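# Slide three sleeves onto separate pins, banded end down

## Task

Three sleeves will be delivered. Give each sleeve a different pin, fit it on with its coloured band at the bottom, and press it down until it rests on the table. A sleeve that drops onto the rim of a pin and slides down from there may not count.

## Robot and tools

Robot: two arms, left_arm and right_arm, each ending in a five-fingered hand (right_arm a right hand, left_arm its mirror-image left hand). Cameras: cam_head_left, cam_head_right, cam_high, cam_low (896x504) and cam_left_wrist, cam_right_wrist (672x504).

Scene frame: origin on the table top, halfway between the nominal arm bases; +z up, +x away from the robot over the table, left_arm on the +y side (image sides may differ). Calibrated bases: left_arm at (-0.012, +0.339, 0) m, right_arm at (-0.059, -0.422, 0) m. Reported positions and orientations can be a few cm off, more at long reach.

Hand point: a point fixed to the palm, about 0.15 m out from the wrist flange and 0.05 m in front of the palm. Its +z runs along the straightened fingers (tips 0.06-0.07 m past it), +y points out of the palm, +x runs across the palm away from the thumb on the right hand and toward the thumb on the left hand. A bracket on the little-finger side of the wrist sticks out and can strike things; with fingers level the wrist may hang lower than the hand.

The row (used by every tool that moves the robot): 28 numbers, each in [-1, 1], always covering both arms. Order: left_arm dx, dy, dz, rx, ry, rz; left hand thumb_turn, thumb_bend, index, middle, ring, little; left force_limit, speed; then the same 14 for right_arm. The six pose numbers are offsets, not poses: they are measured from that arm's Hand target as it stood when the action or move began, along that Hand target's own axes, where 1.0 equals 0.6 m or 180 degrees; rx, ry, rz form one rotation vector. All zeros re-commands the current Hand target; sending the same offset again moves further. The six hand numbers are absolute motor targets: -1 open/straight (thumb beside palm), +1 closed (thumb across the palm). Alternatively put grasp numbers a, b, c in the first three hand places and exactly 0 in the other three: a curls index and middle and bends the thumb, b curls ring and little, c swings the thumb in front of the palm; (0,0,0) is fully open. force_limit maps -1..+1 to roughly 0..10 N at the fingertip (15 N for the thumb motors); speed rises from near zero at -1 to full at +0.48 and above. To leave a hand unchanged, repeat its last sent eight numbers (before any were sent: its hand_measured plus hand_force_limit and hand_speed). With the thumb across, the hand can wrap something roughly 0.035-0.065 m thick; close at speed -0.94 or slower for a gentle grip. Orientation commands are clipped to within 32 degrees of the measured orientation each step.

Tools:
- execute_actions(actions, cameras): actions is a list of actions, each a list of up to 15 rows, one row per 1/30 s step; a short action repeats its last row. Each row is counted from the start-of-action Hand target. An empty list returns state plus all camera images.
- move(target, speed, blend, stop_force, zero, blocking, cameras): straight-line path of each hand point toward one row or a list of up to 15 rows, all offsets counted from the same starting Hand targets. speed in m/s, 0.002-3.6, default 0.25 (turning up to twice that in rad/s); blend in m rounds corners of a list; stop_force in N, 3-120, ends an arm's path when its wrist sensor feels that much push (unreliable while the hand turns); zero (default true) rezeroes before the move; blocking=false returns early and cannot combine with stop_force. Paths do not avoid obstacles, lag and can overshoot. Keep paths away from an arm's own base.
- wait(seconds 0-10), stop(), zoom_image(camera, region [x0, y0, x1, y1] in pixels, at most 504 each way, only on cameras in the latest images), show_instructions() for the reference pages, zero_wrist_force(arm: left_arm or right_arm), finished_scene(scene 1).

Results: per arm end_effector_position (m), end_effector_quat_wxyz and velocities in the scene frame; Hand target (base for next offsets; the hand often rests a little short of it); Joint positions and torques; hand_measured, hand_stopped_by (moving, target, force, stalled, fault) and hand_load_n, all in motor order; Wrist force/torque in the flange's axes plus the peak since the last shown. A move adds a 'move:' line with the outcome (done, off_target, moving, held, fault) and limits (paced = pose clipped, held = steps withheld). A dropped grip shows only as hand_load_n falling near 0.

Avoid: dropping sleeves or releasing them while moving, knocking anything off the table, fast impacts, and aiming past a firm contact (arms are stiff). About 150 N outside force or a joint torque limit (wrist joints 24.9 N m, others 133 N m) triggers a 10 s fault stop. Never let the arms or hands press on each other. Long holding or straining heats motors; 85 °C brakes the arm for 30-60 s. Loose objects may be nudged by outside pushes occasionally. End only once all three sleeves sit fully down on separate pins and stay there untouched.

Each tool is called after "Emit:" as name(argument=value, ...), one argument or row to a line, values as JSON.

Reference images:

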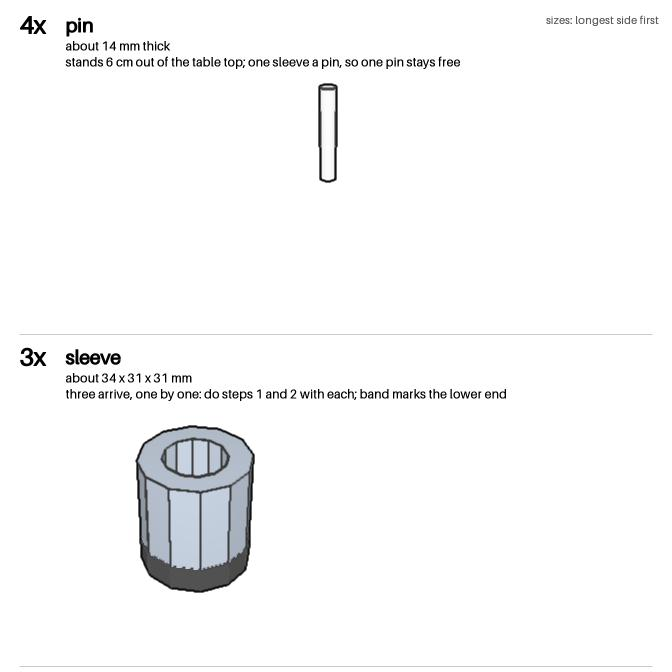

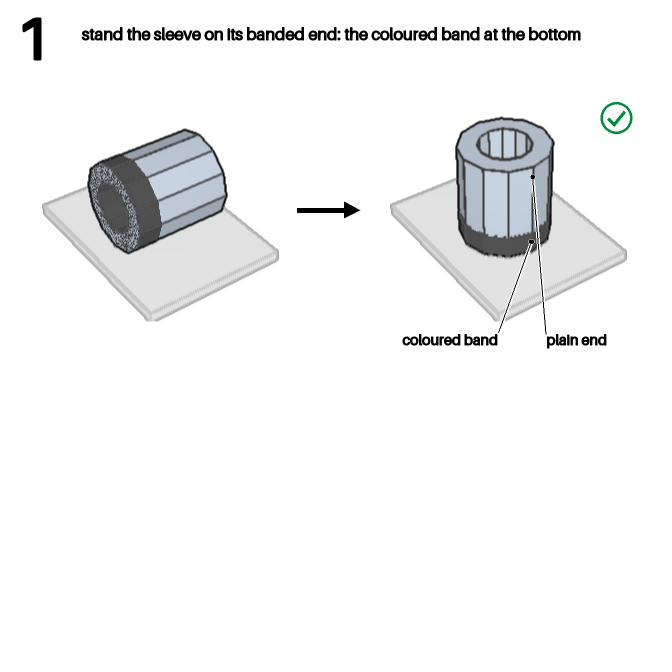

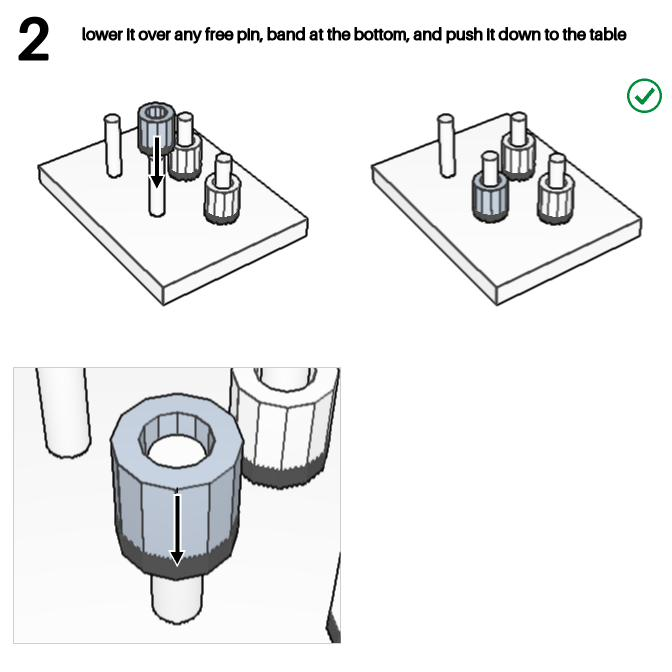

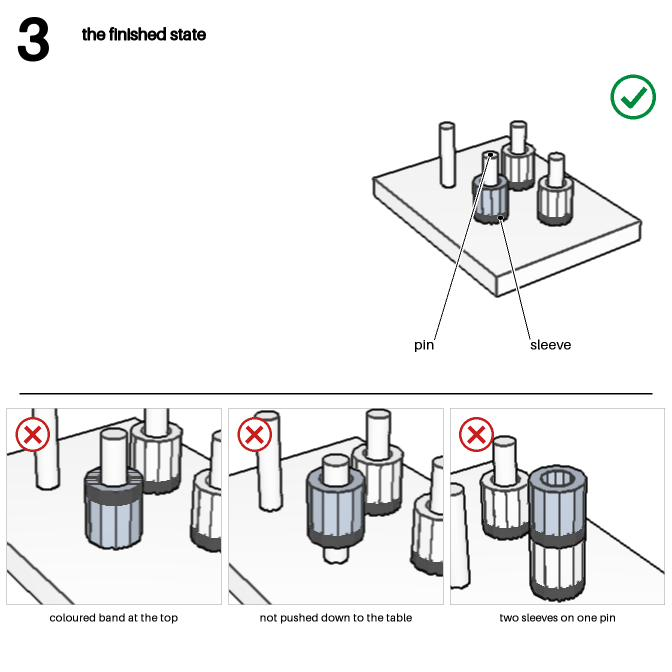

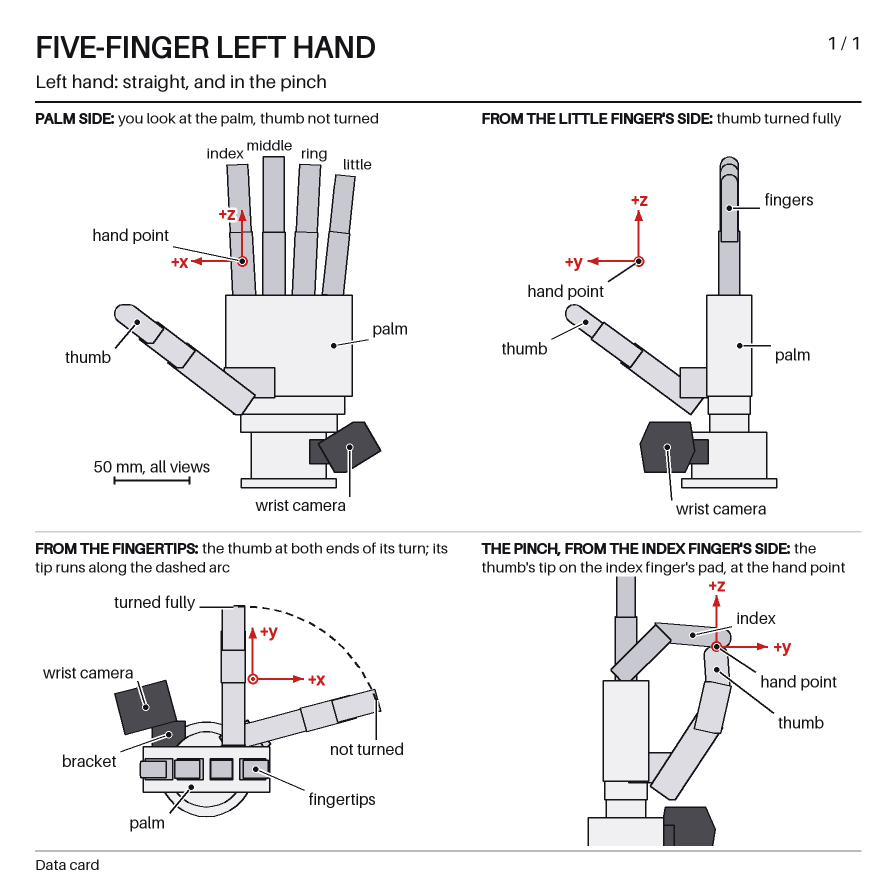

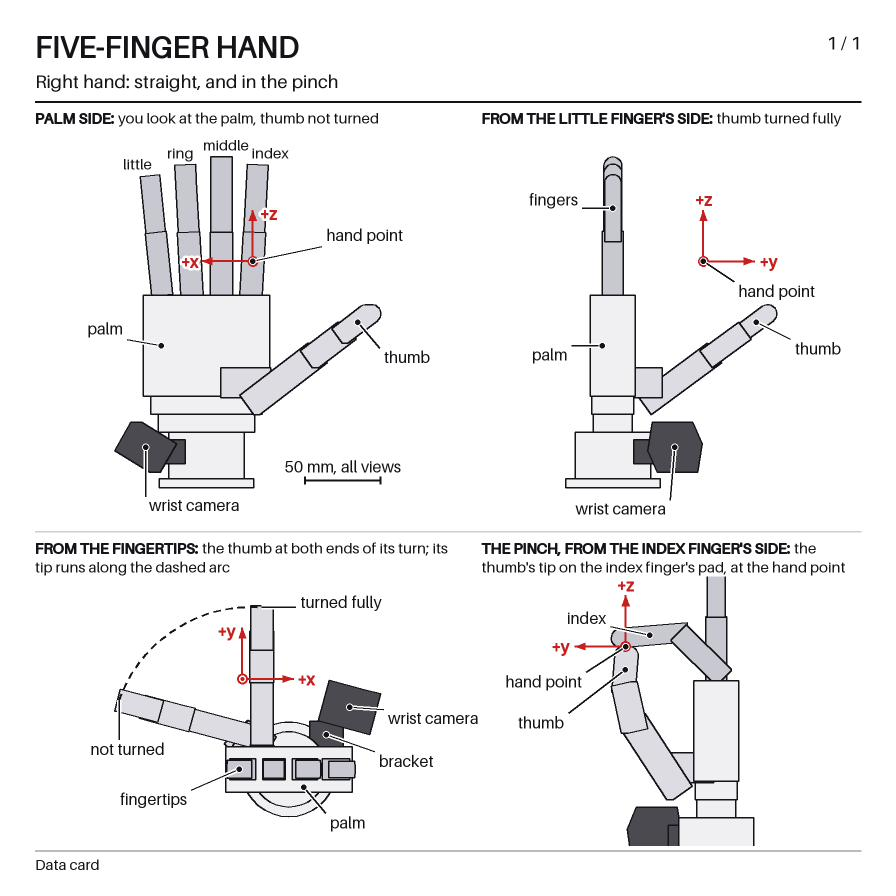

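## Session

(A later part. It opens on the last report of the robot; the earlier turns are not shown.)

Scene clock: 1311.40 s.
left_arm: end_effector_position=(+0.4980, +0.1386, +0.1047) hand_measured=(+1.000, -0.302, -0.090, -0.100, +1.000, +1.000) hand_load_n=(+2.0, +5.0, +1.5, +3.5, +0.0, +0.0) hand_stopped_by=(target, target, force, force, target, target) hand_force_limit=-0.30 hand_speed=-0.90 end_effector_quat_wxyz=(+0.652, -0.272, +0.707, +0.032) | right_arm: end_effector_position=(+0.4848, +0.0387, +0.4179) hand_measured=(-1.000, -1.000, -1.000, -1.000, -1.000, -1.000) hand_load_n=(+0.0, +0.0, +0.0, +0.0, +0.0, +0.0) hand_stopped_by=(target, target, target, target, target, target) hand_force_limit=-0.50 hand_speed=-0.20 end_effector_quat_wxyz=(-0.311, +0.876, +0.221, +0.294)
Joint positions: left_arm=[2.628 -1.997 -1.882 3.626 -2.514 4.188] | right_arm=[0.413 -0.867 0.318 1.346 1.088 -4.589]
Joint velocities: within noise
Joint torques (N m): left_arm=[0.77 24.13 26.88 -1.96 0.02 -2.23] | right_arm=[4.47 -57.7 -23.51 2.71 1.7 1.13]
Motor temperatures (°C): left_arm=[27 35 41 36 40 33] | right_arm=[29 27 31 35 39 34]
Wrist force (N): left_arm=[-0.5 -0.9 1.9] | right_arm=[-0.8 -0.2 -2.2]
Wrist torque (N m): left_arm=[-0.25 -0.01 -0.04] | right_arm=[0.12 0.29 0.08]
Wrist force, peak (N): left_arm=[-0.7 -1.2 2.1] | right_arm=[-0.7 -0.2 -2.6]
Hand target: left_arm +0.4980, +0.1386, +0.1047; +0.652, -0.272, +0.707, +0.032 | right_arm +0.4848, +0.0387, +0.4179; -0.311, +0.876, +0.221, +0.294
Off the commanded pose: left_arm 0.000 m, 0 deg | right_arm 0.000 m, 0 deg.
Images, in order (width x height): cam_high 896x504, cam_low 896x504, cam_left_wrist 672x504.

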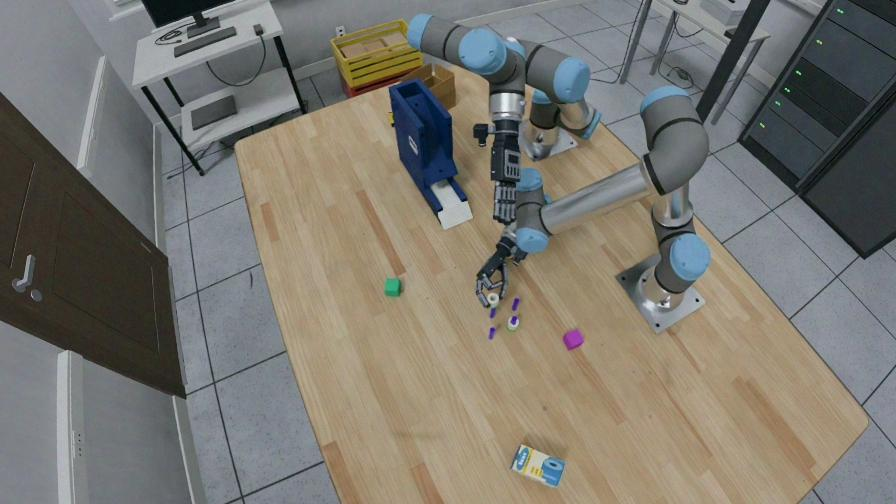

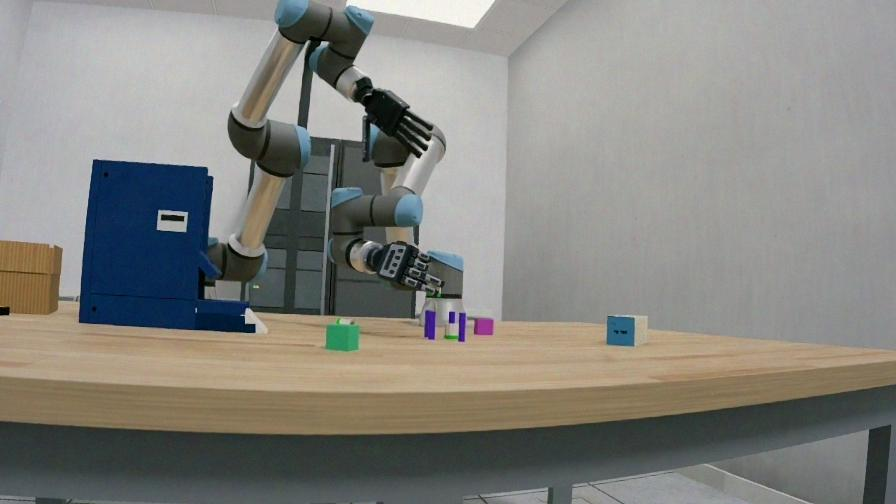

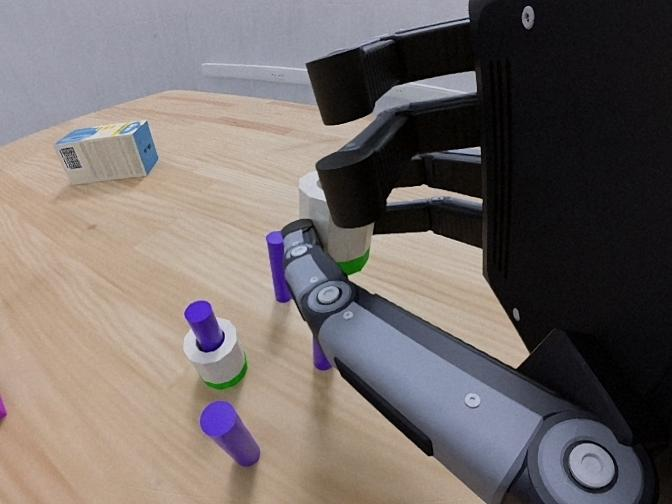

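Emit:
move(
  target=[0.0293,0.0206,-0.0042,0,0,0,1,-0.3,0.2,0.25,1,1,-0.3,-0.9,0,0,0,0,0,0,-1,-1,-1,-1,-1,-1,-0.5,-0.2],
  speed=0.06,
  stop_force=4,
  cameras=["cam_high","cam_low","cam_left_wrist"],
)

Emit:
zoom_image(
  camera="cam_high",
  region=[482, 292, 506, 326],
)

Emit:
zoom_image(
  camera="cam_low",
  region=[415, 280, 450, 345],
)

Scene clock: 1325.47 s.
left_arm: end_effector_position=(+0.4904, +0.1420, +0.0847) hand_measured=(+1.000, -0.302, -0.090, -0.100, +1.000, +1.000) hand_load_n=(+2.0, +4.5, +1.5, +3.5, +0.0, +0.0) hand_stopped_by=(target, target, force, force, target, target) hand_force_limit=-0.30 hand_speed=-0.90 end_effector_quat_wxyz=(+0.652, -0.272, +0.707, +0.032) | right_arm: end_effector_position=(+0.4848, +0.0387, +0.4179) hand_measured=(-1.000, -1.000, -1.000, -1.000, -1.000, -1.000) hand_load_n=(+0.0, +0.0, +0.0, -0.5, +0.0, +0.0) hand_stopped_by=(target, target, target, target, target, target) hand_force_limit=-0.50 hand_speed=-0.20 end_effector_quat_wxyz=(-0.311, +0.876, +0.221, +0.294)
Joint positions: left_arm=[2.626 -2.018 -1.92 3.683 -2.516 4.187] | right_arm=[0.413 -0.867 0.318 1.346 1.088 -4.589]
Joint torques (N m): left_arm=[2.23 45.46 27.41 -2.71 0.81 1.7] | right_arm=[4.1 -58.12 -10.77 -1.08 1.4 1.17]
Wrist force (N): left_arm=[-0.7 -1.0 1.9] | right_arm=[-0.4 -0.4 -2.3]
Wrist torque (N m): left_arm=[-0.26 -0.01 0.06] | right_arm=[0.12 0.25 0.10]
Wrist force, peak (N): left_arm=[-0.9 -1.3 2.1] | right_arm=[-0.9 -0.2 -2.5]
Hand target: left_arm +0.4904, +0.1420, +0.0847; +0.652, -0.272, +0.707, +0.032 | right_arm +0.4848, +0.0387, +0.4179; -0.311, +0.876, +0.221, +0.294
Off the commanded pose: left_arm 0.000 m, 0 deg | right_arm 0.000 m, 0 deg.
move: done
Images, in order (width x height): cam_high 896x504, cam_low 896x504, cam_left_wrist 672x504.

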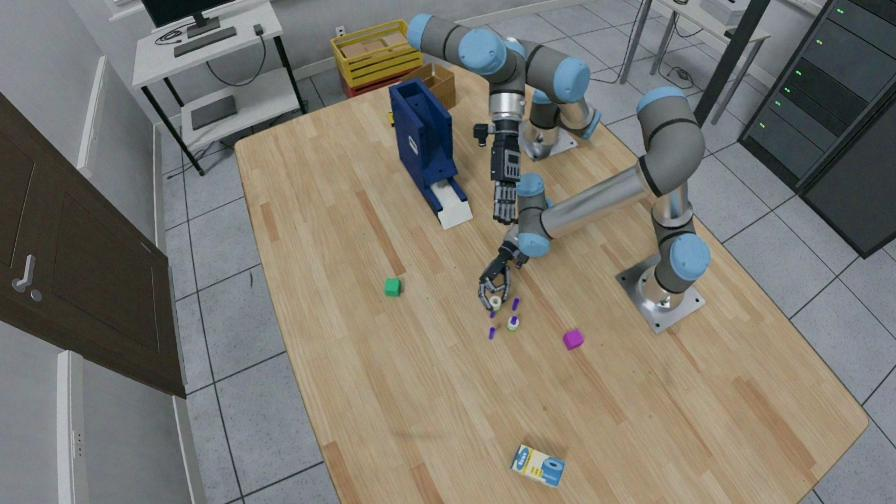

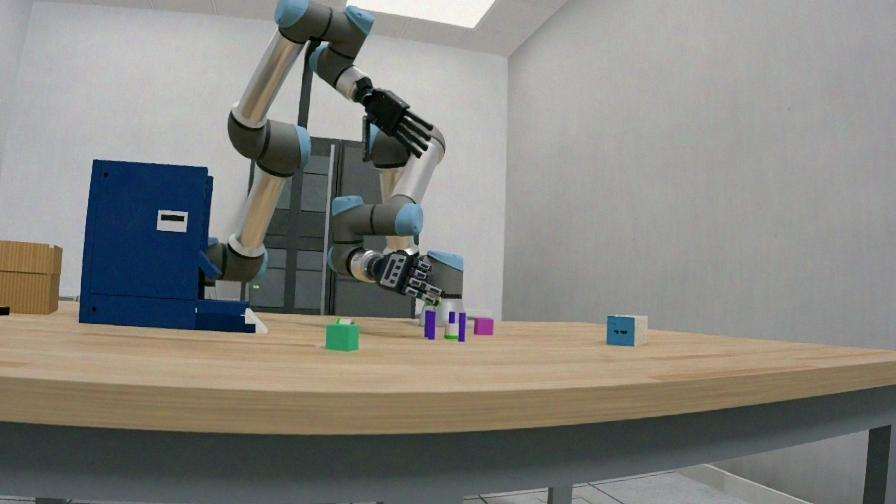

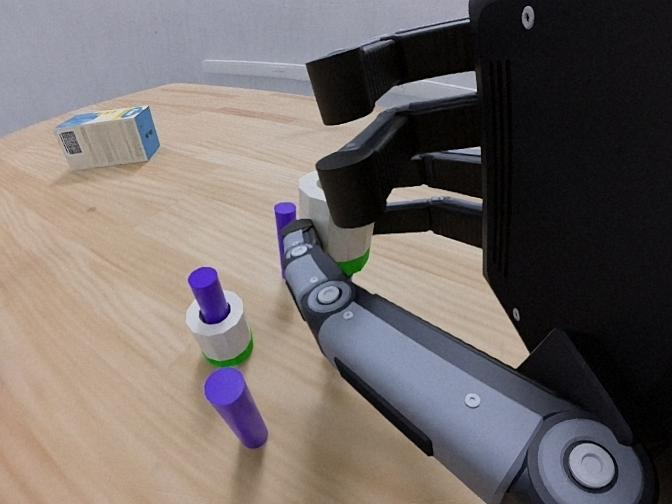

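Scaled by 14.824 from the camera's 896x504 image, which has a finer 1280x720 frame.

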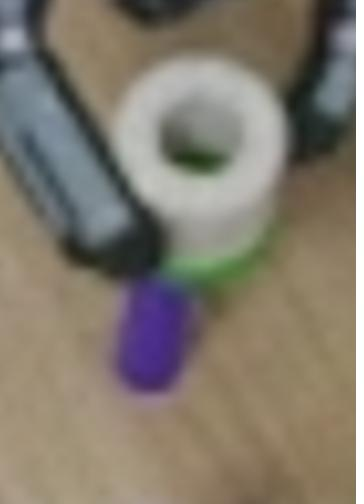

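Scaled by 7.754 from the camera's 896x504 image, which has a finer 1280x720 frame.

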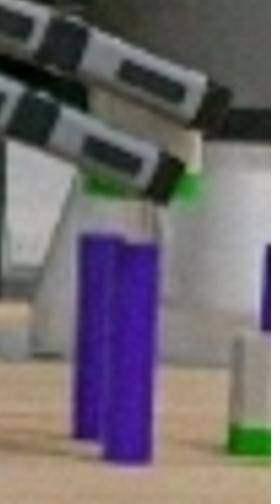

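Emit:
zoom_image(
  camera="cam_low",
  region=[422, 290, 446, 324],
)

Emit:
zoom_image(
  camera="cam_low",
  region=[438, 310, 462, 344],
)

Emit:
zoom_image(
  camera="cam_left_wrist",
  region=[250, 180, 390, 300],
)

Scaled by 14.824 from the camera's 896x504 image, which has a finer 1280x720 frame.

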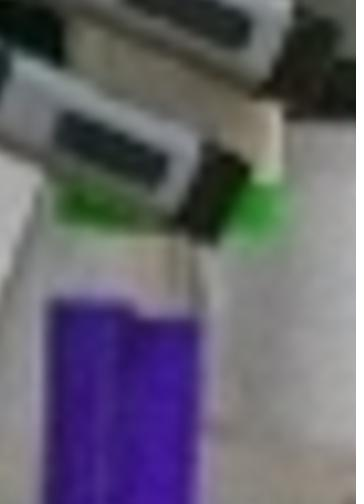

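Scaled by 14.824 from the camera's 896x504 image, which has a finer 1280x720 frame.

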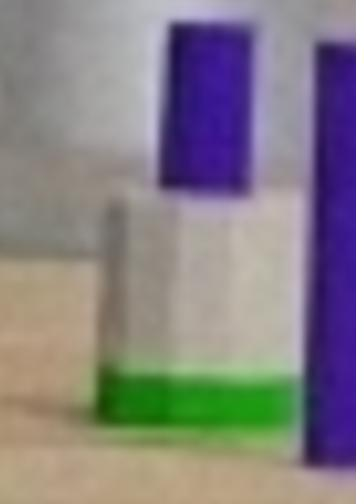

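Scaled by 3.600 from the camera's 672x504 image, which has a finer 960x720 frame.

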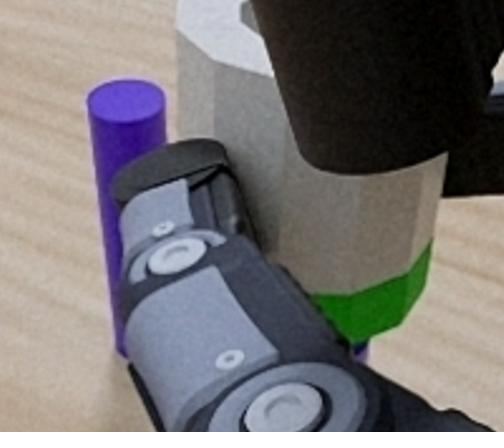

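Emit:
move(
  target=[0.0150,0.0031,-0.0004,0,0,0,1,-0.3,0.2,0.25,1,1,-0.3,-0.9,0,0,0,0,0,0,-1,-1,-1,-1,-1,-1,-0.5,-0.2],
  speed=0.04,
  stop_force=4,
  cameras=["cam_high","cam_low","cam_left_wrist"],
)

Emit:
zoom_image(
  camera="cam_high",
  region=[482, 292, 506, 326],
)

Emit:
zoom_image(
  camera="cam_low",
  region=[422, 290, 446, 324],
)

Emit:
zoom_image(
  camera="cam_left_wrist",
  region=[250, 180, 390, 300],
)

Scene clock: 1343.47 s.
left_arm: end_effector_position=(+0.4894, +0.1404, +0.0757) hand_measured=(+1.000, -0.302, -0.090, -0.100, +1.000, +1.000) hand_load_n=(+2.0, +4.5, +1.5, +3.5, +0.0, +0.0) hand_stopped_by=(target, target, force, force, target, target) hand_force_limit=-0.30 hand_speed=-0.90 end_effector_quat_wxyz=(+0.652, -0.272, +0.707, +0.032) | right_arm: end_effector_position=(+0.4848, +0.0387, +0.4179) hand_measured=(-1.000, -1.000, -1.000, -1.000, -1.000, -1.000) hand_load_n=(+0.0, +0.0, +0.0, +0.0, +0.0, +0.0) hand_stopped_by=(target, target, target, target, target, target) hand_force_limit=-0.50 hand_speed=-0.20 end_effector_quat_wxyz=(-0.311, +0.876, +0.221, +0.294)
Joint positions: left_arm=[2.622 -2.035 -1.923 3.703 -2.52 4.185] | right_arm=[0.413 -0.867 0.318 1.346 1.088 -4.589]
Joint torques (N m): left_arm=[4.31 47.23 22.52 -2.43 0.86 1.44] | right_arm=[-2.43 -57.59 -10.95 -1 -0.73 1.93]
Wrist force (N): left_arm=[-0.7 -1.0 1.9] | right_arm=[-0.5 -0.2 -2.0]
Wrist torque (N m): left_arm=[-0.26 -0.02 0.07] | right_arm=[0.12 0.24 0.10]
Wrist force, peak (N): left_arm=[-0.8 -1.1 2.3] | right_arm=[-0.8 -0.1 -2.5]
Hand target: left_arm +0.4894, +0.1404, +0.0757; +0.652, -0.272, +0.707, +0.032 | right_arm +0.4848, +0.0387, +0.4179; -0.311, +0.876, +0.221, +0.294
Off the commanded pose: left_arm 0.000 m, 0 deg | right_arm 0.000 m, 0 deg.
move: done
Images, in order (width x height): cam_high 896x504, cam_low 896x504, cam_left_wrist 672x504.

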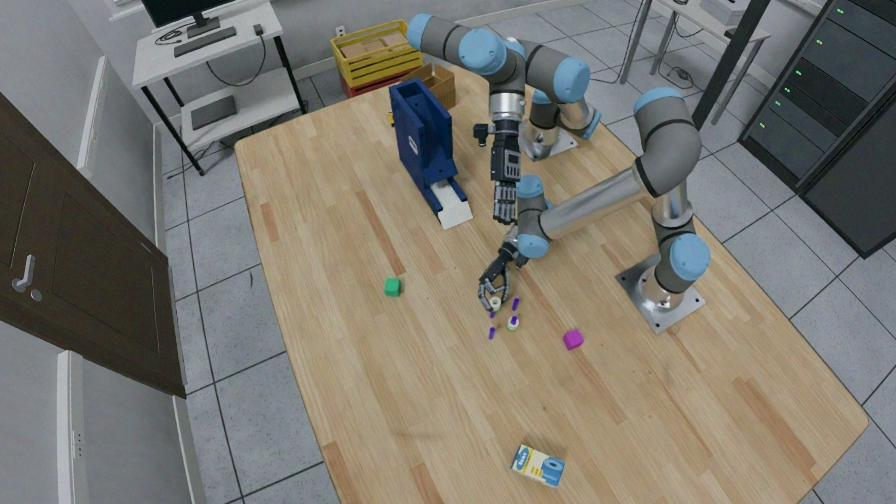

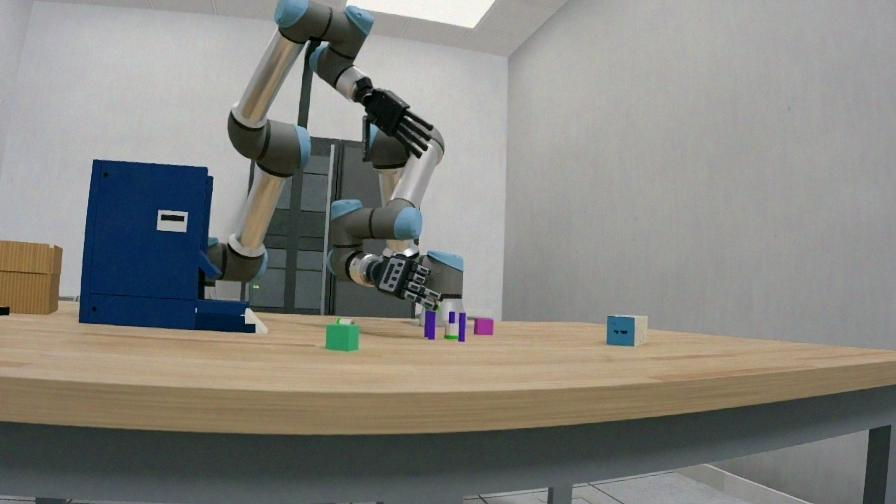

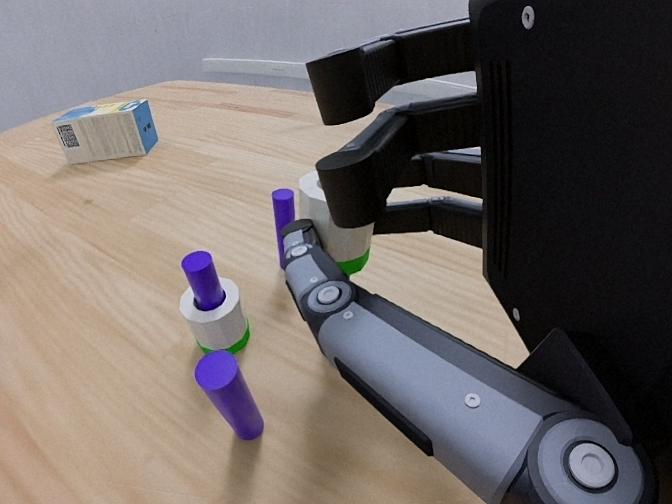

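Scaled by 14.824 from the camera's 896x504 image, which has a finer 1280x720 frame.

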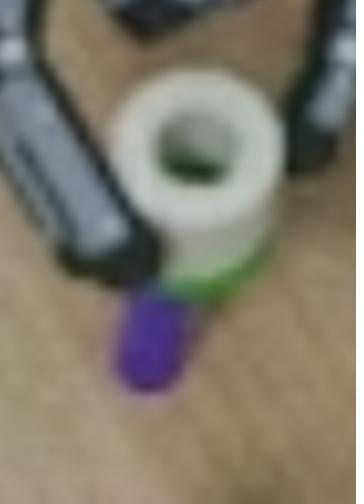

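Scaled by 14.824 from the camera's 896x504 image, which has a finer 1280x720 frame.

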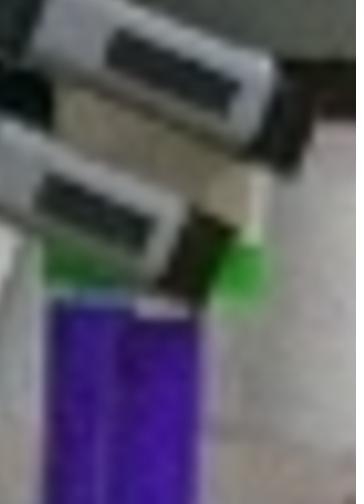

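Scaled by 3.600 from the camera's 672x504 image, which has a finer 960x720 frame.

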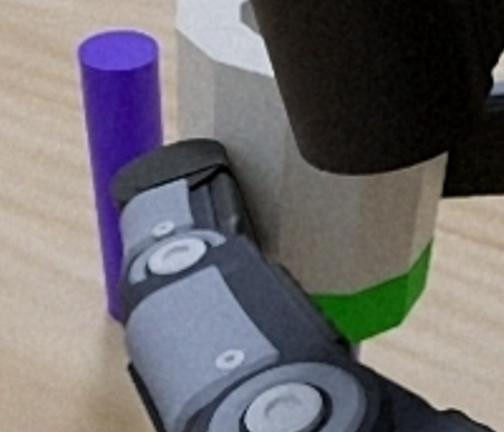

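Emit:
move(
  target=[0.0157,0.0052,0.0024,0,0,0,1,-0.3,0.2,0.25,1,1,-0.3,-0.9,0,0,0,0,0,0,-1,-1,-1,-1,-1,-1,-0.5,-0.2],
  speed=0.02,
  stop_force=3,
  cameras=["cam_high","cam_low","cam_left_wrist"],
)

Emit:
zoom_image(
  camera="cam_high",
  region=[482, 292, 506, 326],
)

Emit:
zoom_image(
  camera="cam_low",
  region=[422, 290, 446, 324],
)

Scene clock: 1350.23 s.
left_arm: end_effector_position=(+0.4895, +0.1404, +0.0723) hand_measured=(+1.000, -0.302, -0.090, -0.100, +1.000, +1.000) hand_load_n=(+0.0, +4.0, +3.5, +1.5, +0.0, +0.0) hand_stopped_by=(target, target, force, force, target, target) hand_force_limit=-0.30 hand_speed=-0.90 end_effector_quat_wxyz=(+0.652, -0.272, +0.707, +0.032) | right_arm: end_effector_position=(+0.4848, +0.0387, +0.4179) hand_measured=(-1.000, -1.000, -1.000, -1.000, -1.000, -1.000) hand_load_n=(+0.0, -0.5, +0.0, +0.0, +0.0, +0.0) hand_stopped_by=(target, target, target, target, target, target) hand_force_limit=-0.50 hand_speed=-0.20 end_effector_quat_wxyz=(-0.311, +0.876, +0.221, +0.294)
Joint positions: left_arm=[2.622 -2.042 -1.925 3.711 -2.52 4.185] | right_arm=[0.413 -0.867 0.318 1.346 1.088 -4.589]
Joint torques (N m): left_arm=[3.86 46.82 25.98 1.2 0.52 0.23] | right_arm=[-5.22 -58.24 -10.87 -1.02 -1.49 1.73]
Wrist force (N): left_arm=[-0.4 -1.0 1.7] | right_arm=[-0.9 -0.1 -1.9]
Wrist torque (N m): left_arm=[-0.25 -0.03 0.08] | right_arm=[0.13 0.29 0.08]
Wrist force, peak (N): left_arm=[-5.4 -2.0 -1.1] | right_arm=[-0.9 0.0 -2.5]
Hand target: left_arm +0.4895, +0.1404, +0.0723; +0.652, -0.272, +0.707, +0.032 (not the last commanded pose) | right_arm +0.4848, +0.0387, +0.4179; -0.311, +0.876, +0.221, +0.294
Off the commanded pose: left_arm 0.007 m, 0 deg | right_arm 0.000 m, 0 deg.
move: contact (left_arm)
Images, in order (width x height): cam_high 896x504, cam_low 896x504, cam_left_wrist 672x504.

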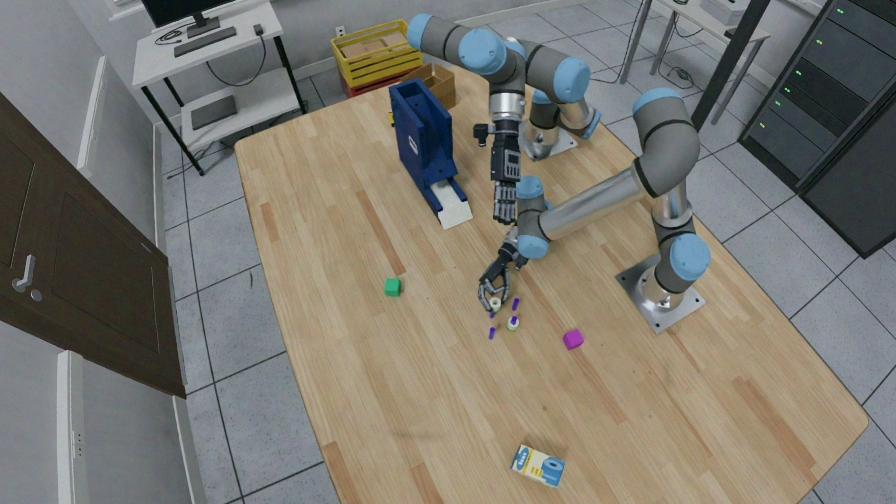

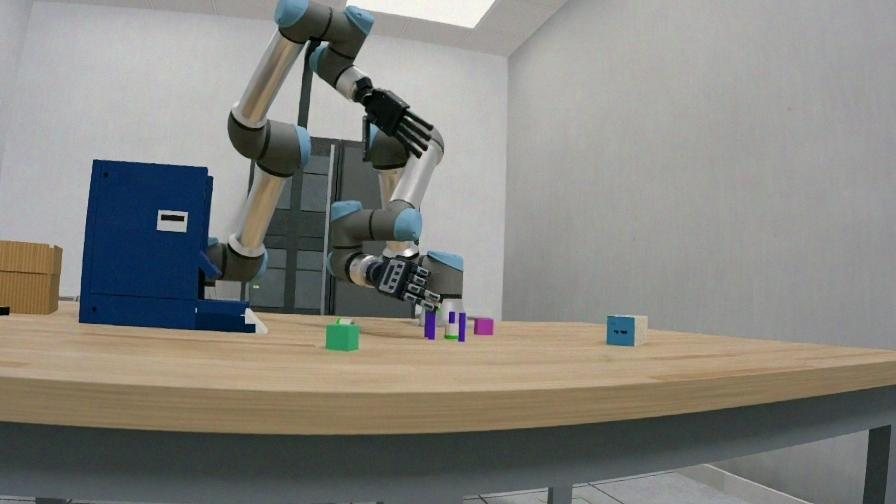

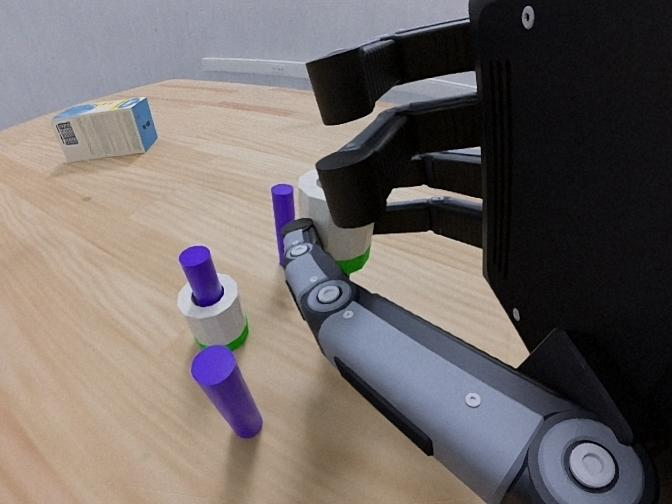

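Scaled by 14.824 from the camera's 896x504 image, which has a finer 1280x720 frame.

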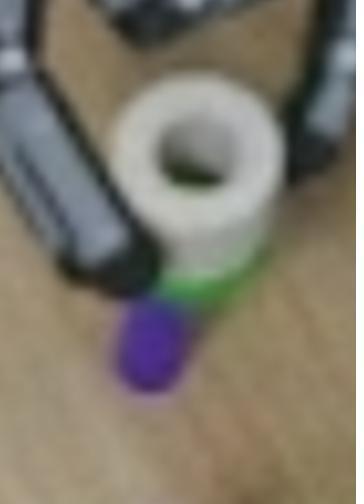

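Scaled by 14.824 from the camera's 896x504 image, which has a finer 1280x720 frame.

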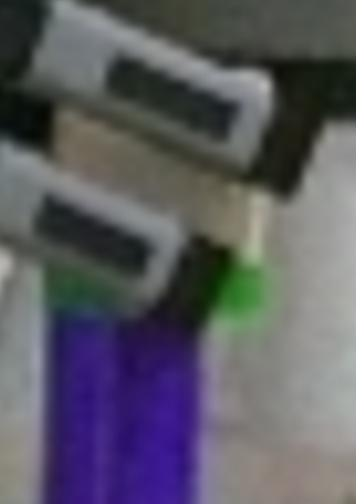

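Emit:
move(
  target=[
    [-0.0024,-0.0015,0.0011,0,0,0,1,-0.3,0.2,0.25,1,1,-0.3,-0.9,0,0,0,0,0,0,-1,-1,-1,-1,-1,-1,-0.5,-0.2],
    [0.0094,0.0024,0.0030,0,0,0,1,-0.3,0.2,0.25,1,1,-0.3,-0.9,0,0,0,0,0,0,-1,-1,-1,-1,-1,-1,-0.5,-0.2],
  ],
  speed=0.015,
  stop_force=3,
)

Scene clock: 1359.47 s.
left_arm: end_effector_position=(+0.4906, +0.1403, +0.0716) hand_measured=(+1.000, -0.302, -0.090, -0.100, +1.000, +1.000) hand_load_n=(-0.5, +4.0, +4.5, +1.0, +0.0, +0.0) hand_stopped_by=(target, target, force, force, target, target) hand_force_limit=-0.30 hand_speed=-0.90 end_effector_quat_wxyz=(+0.652, -0.272, +0.707, +0.032) | right_arm: end_effector_position=(+0.4848, +0.0387, +0.4179) hand_measured=(-1.000, -1.000, -1.000, -1.000, -1.000, -1.000) hand_load_n=(+0.0, +0.0, +0.0, +0.0, +0.0, +0.0) hand_stopped_by=(target, target, target, target, target, target) hand_force_limit=-0.50 hand_speed=-0.20 end_effector_quat_wxyz=(-0.311, +0.876, +0.221, +0.294)
Joint positions: left_arm=[2.623 -2.044 -1.923 3.713 -2.519 4.185] | right_arm=[0.413 -0.867 0.318 1.346 1.088 -4.589]
Joint torques (N m): left_arm=[5.92 48.34 25.85 -0.41 -0.06 1.18] | right_arm=[-6.02 -57.63 -11.71 -0.92 -2.64 1.67]
Wrist force (N): left_arm=[-0.9 -0.9 1.8] | right_arm=[-0.7 -0.2 -2.1]
Wrist torque (N m): left_arm=[-0.23 0.01 -0.03] | right_arm=[0.14 0.27 0.10]
Wrist force, peak (N): left_arm=[-6.1 -2.5 -1.0] | right_arm=[-0.5 -0.2 -2.5]
Hand target: left_arm +0.4906, +0.1403, +0.0716; +0.652, -0.272, +0.707, +0.032 (not the last commanded pose) | right_arm +0.4848, +0.0387, +0.4179; -0.311, +0.876, +0.221, +0.294
Off the commanded pose: left_arm 0.005 m, 0 deg | right_arm 0.000 m, 0 deg.
move: contact (left_arm); path passed 1 of 2 targets

Emit:
execute_actions(
  actions=[],
  cameras=["cam_left_wrist","cam_low","cam_high"],
)

Emit:
zoom_image(
  camera="cam_left_wrist",
  region=[310, 230, 390, 290],
)

Emit:
zoom_image(
  camera="cam_high",
  region=[484, 296, 504, 320],
)

Emit:
zoom_image(
  camera="cam_low",
  region=[422, 296, 446, 320],
)

Scene clock: 1368.20 s.
left_arm: end_effector_position=(+0.4906, +0.1403, +0.0716) hand_measured=(+1.000, -0.302, -0.090, -0.100, +1.000, +1.000) hand_load_n=(-1.0, +4.0, +4.5, +1.0, +0.0, +0.0) hand_stopped_by=(target, target, force, force, target, target) hand_force_limit=-0.30 hand_speed=-0.90 end_effector_quat_wxyz=(+0.652, -0.272, +0.707, +0.032) | right_arm: end_effector_position=(+0.4848, +0.0387, +0.4179) hand_measured=(-1.000, -1.000, -1.000, -1.000, -1.000, -1.000) hand_load_n=(+0.0, +0.0, +0.0, +0.0, +0.0, +0.0) hand_stopped_by=(target, target, target, target, target, target) hand_force_limit=-0.50 hand_speed=-0.20 end_effector_quat_wxyz=(-0.311, +0.876, +0.221, +0.294)
Joint positions: left_arm=[2.623 -2.044 -1.923 3.713 -2.519 4.185] | right_arm=[0.413 -0.867 0.318 1.346 1.088 -4.589]
Joint velocities: within noise
Joint torques (N m): left_arm=[4.46 47.05 25.98 2.45 0.03 0.93] | right_arm=[-5.65 -57.74 -11.43 -0.88 -2.74 1.56]
Motor temperatures (°C): left_arm=[27 35 41 36 40 33] | right_arm=[29 27 31 35 39 34]
Wrist force (N): left_arm=[-0.7 -0.9 2.0] | right_arm=[-0.8 -0.2 -2.4]
Wrist torque (N m): left_arm=[-0.25 -0.02 -0.02] | right_arm=[0.15 0.30 0.08]
Wrist force, peak (N): left_arm=[-0.7 -1.0 2.1] | right_arm=[-0.5 -0.1 -2.6]
Hand target: left_arm +0.4906, +0.1403, +0.0716; +0.652, -0.272, +0.707, +0.032 (not the last commanded pose) | right_arm +0.4848, +0.0387, +0.4179; -0.311, +0.876, +0.221, +0.294
Off the commanded pose: left_arm 0.005 m, 0 deg | right_arm 0.000 m, 0 deg.
Images, in order (width x height): cam_high 896x504, cam_low 896x504, cam_left_wrist 672x504.

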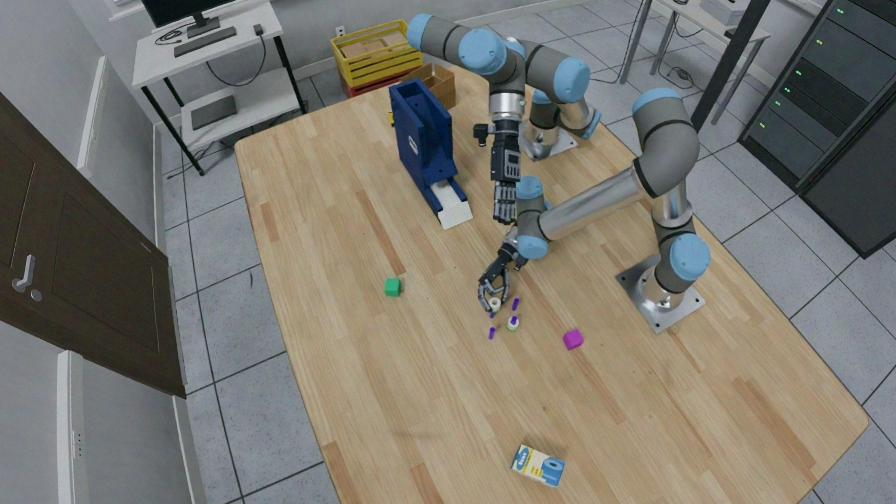

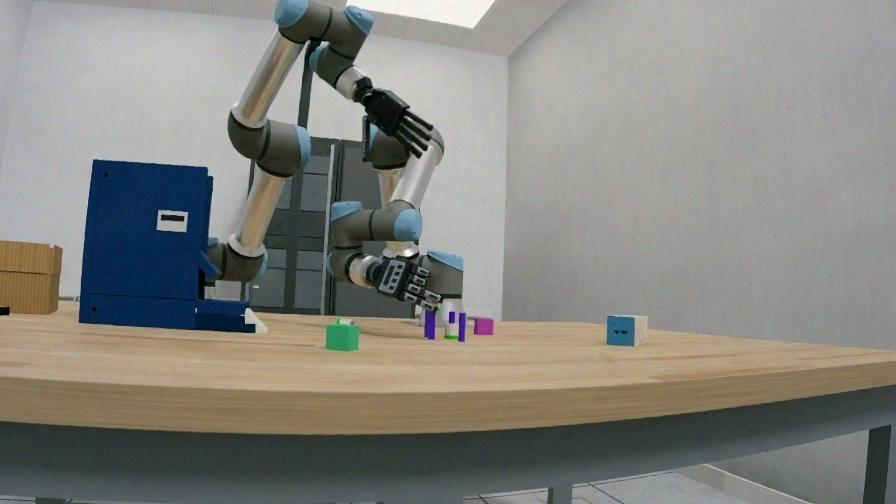

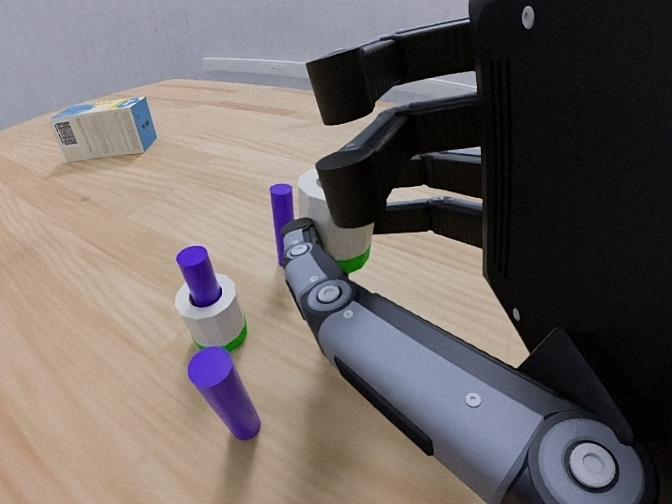

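Scaled by 6.300 from the camera's 672x504 image, which has a finer 960x720 frame.

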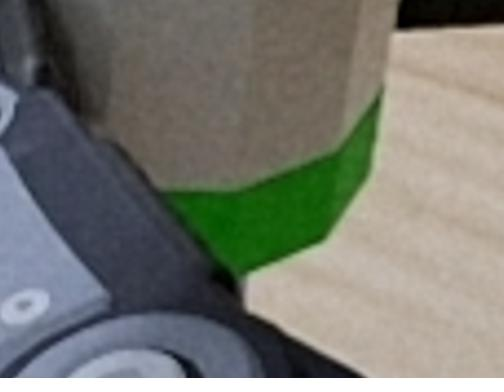

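Scaled by 21.000 from the camera's 896x504 image, which has a finer 1280x720 frame.

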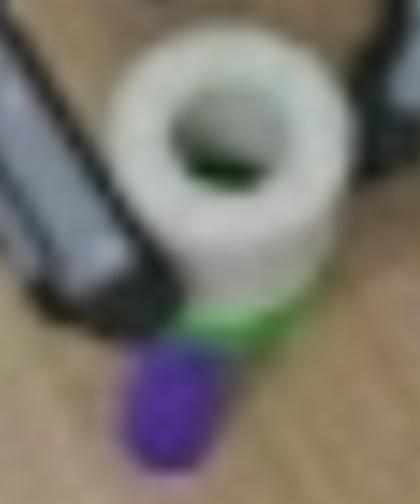

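Scaled by 21.000 from the camera's 896x504 image, which has a finer 1280x720 frame.

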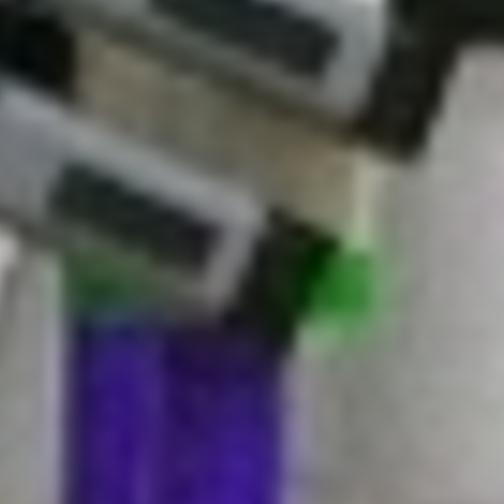

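Emit:
move(
  target=[
    [0.0036,0.0030,-0.0031,0,0,0,1,-0.3,0.2,0.25,1,1,-0.3,-0.9,0,0,0,0,0,0,-1,-1,-1,-1,-1,-1,-0.5,-0.2],
    [-0.0024,0.0003,-0.0025,0,0,0,1,-0.3,0.2,0.25,1,1,-0.3,-0.9,0,0,0,0,0,0,-1,-1,-1,-1,-1,-1,-0.5,-0.2],
    [0.0094,0.0042,-0.0008,0,0,0,1,-0.3,0.2,0.25,1,1,-0.3,-0.9,0,0,0,0,0,0,-1,-1,-1,-1,-1,-1,-0.5,-0.2],
  ],
  speed=0.015,
  stop_force=3,
)

Scene clock: 1398.23 s.
left_arm: end_effector_position=(+0.4899, +0.1403, +0.0710) hand_measured=(+1.000, -0.302, -0.090, -0.100, +1.000, +1.000) hand_load_n=(-1.5, +3.5, +5.0, +0.5, +0.0, +0.0) hand_stopped_by=(target, target, force, force, target, target) hand_force_limit=-0.30 hand_speed=-0.90 end_effector_quat_wxyz=(+0.652, -0.272, +0.706, +0.032) | right_arm: end_effector_position=(+0.4848, +0.0387, +0.4179) hand_measured=(-1.000, -1.000, -1.000, -1.000, -1.000, -1.000) hand_load_n=(+0.0, +0.0, +0.0, +0.0, +0.0, +0.0) hand_stopped_by=(target, target, target, target, target, target) hand_force_limit=-0.50 hand_speed=-0.20 end_effector_quat_wxyz=(-0.311, +0.876, +0.221, +0.294)
Joint positions: left_arm=[2.622 -2.044 -1.925 3.715 -2.52 4.185] | right_arm=[0.413 -0.867 0.318 1.346 1.088 -4.589]
Joint torques (N m): left_arm=[8.13 47.96 25.8 0.91 0.61 1.88] | right_arm=[-6.15 -57.67 -11.53 -0.7 -2.79 1.1]
Wrist force (N): left_arm=[-0.7 -0.9 1.9] | right_arm=[-0.6 -0.2 -2.2]
Wrist torque (N m): left_arm=[-0.24 -0.02 0.04] | right_arm=[0.13 0.26 0.09]
Wrist force, peak (N): left_arm=[-9.8 -5.9 3.8] | right_arm=[-0.7 -0.1 -2.6]
Hand target: left_arm +0.4899, +0.1403, +0.0710; +0.652, -0.272, +0.706, +0.032 (not the last commanded pose) | right_arm +0.4848, +0.0387, +0.4179; -0.311, +0.876, +0.221, +0.294
Off the commanded pose: left_arm 0.006 m, 0 deg | right_arm 0.000 m, 0 deg.
move: contact (left_arm); path passed 0 of 3 targets


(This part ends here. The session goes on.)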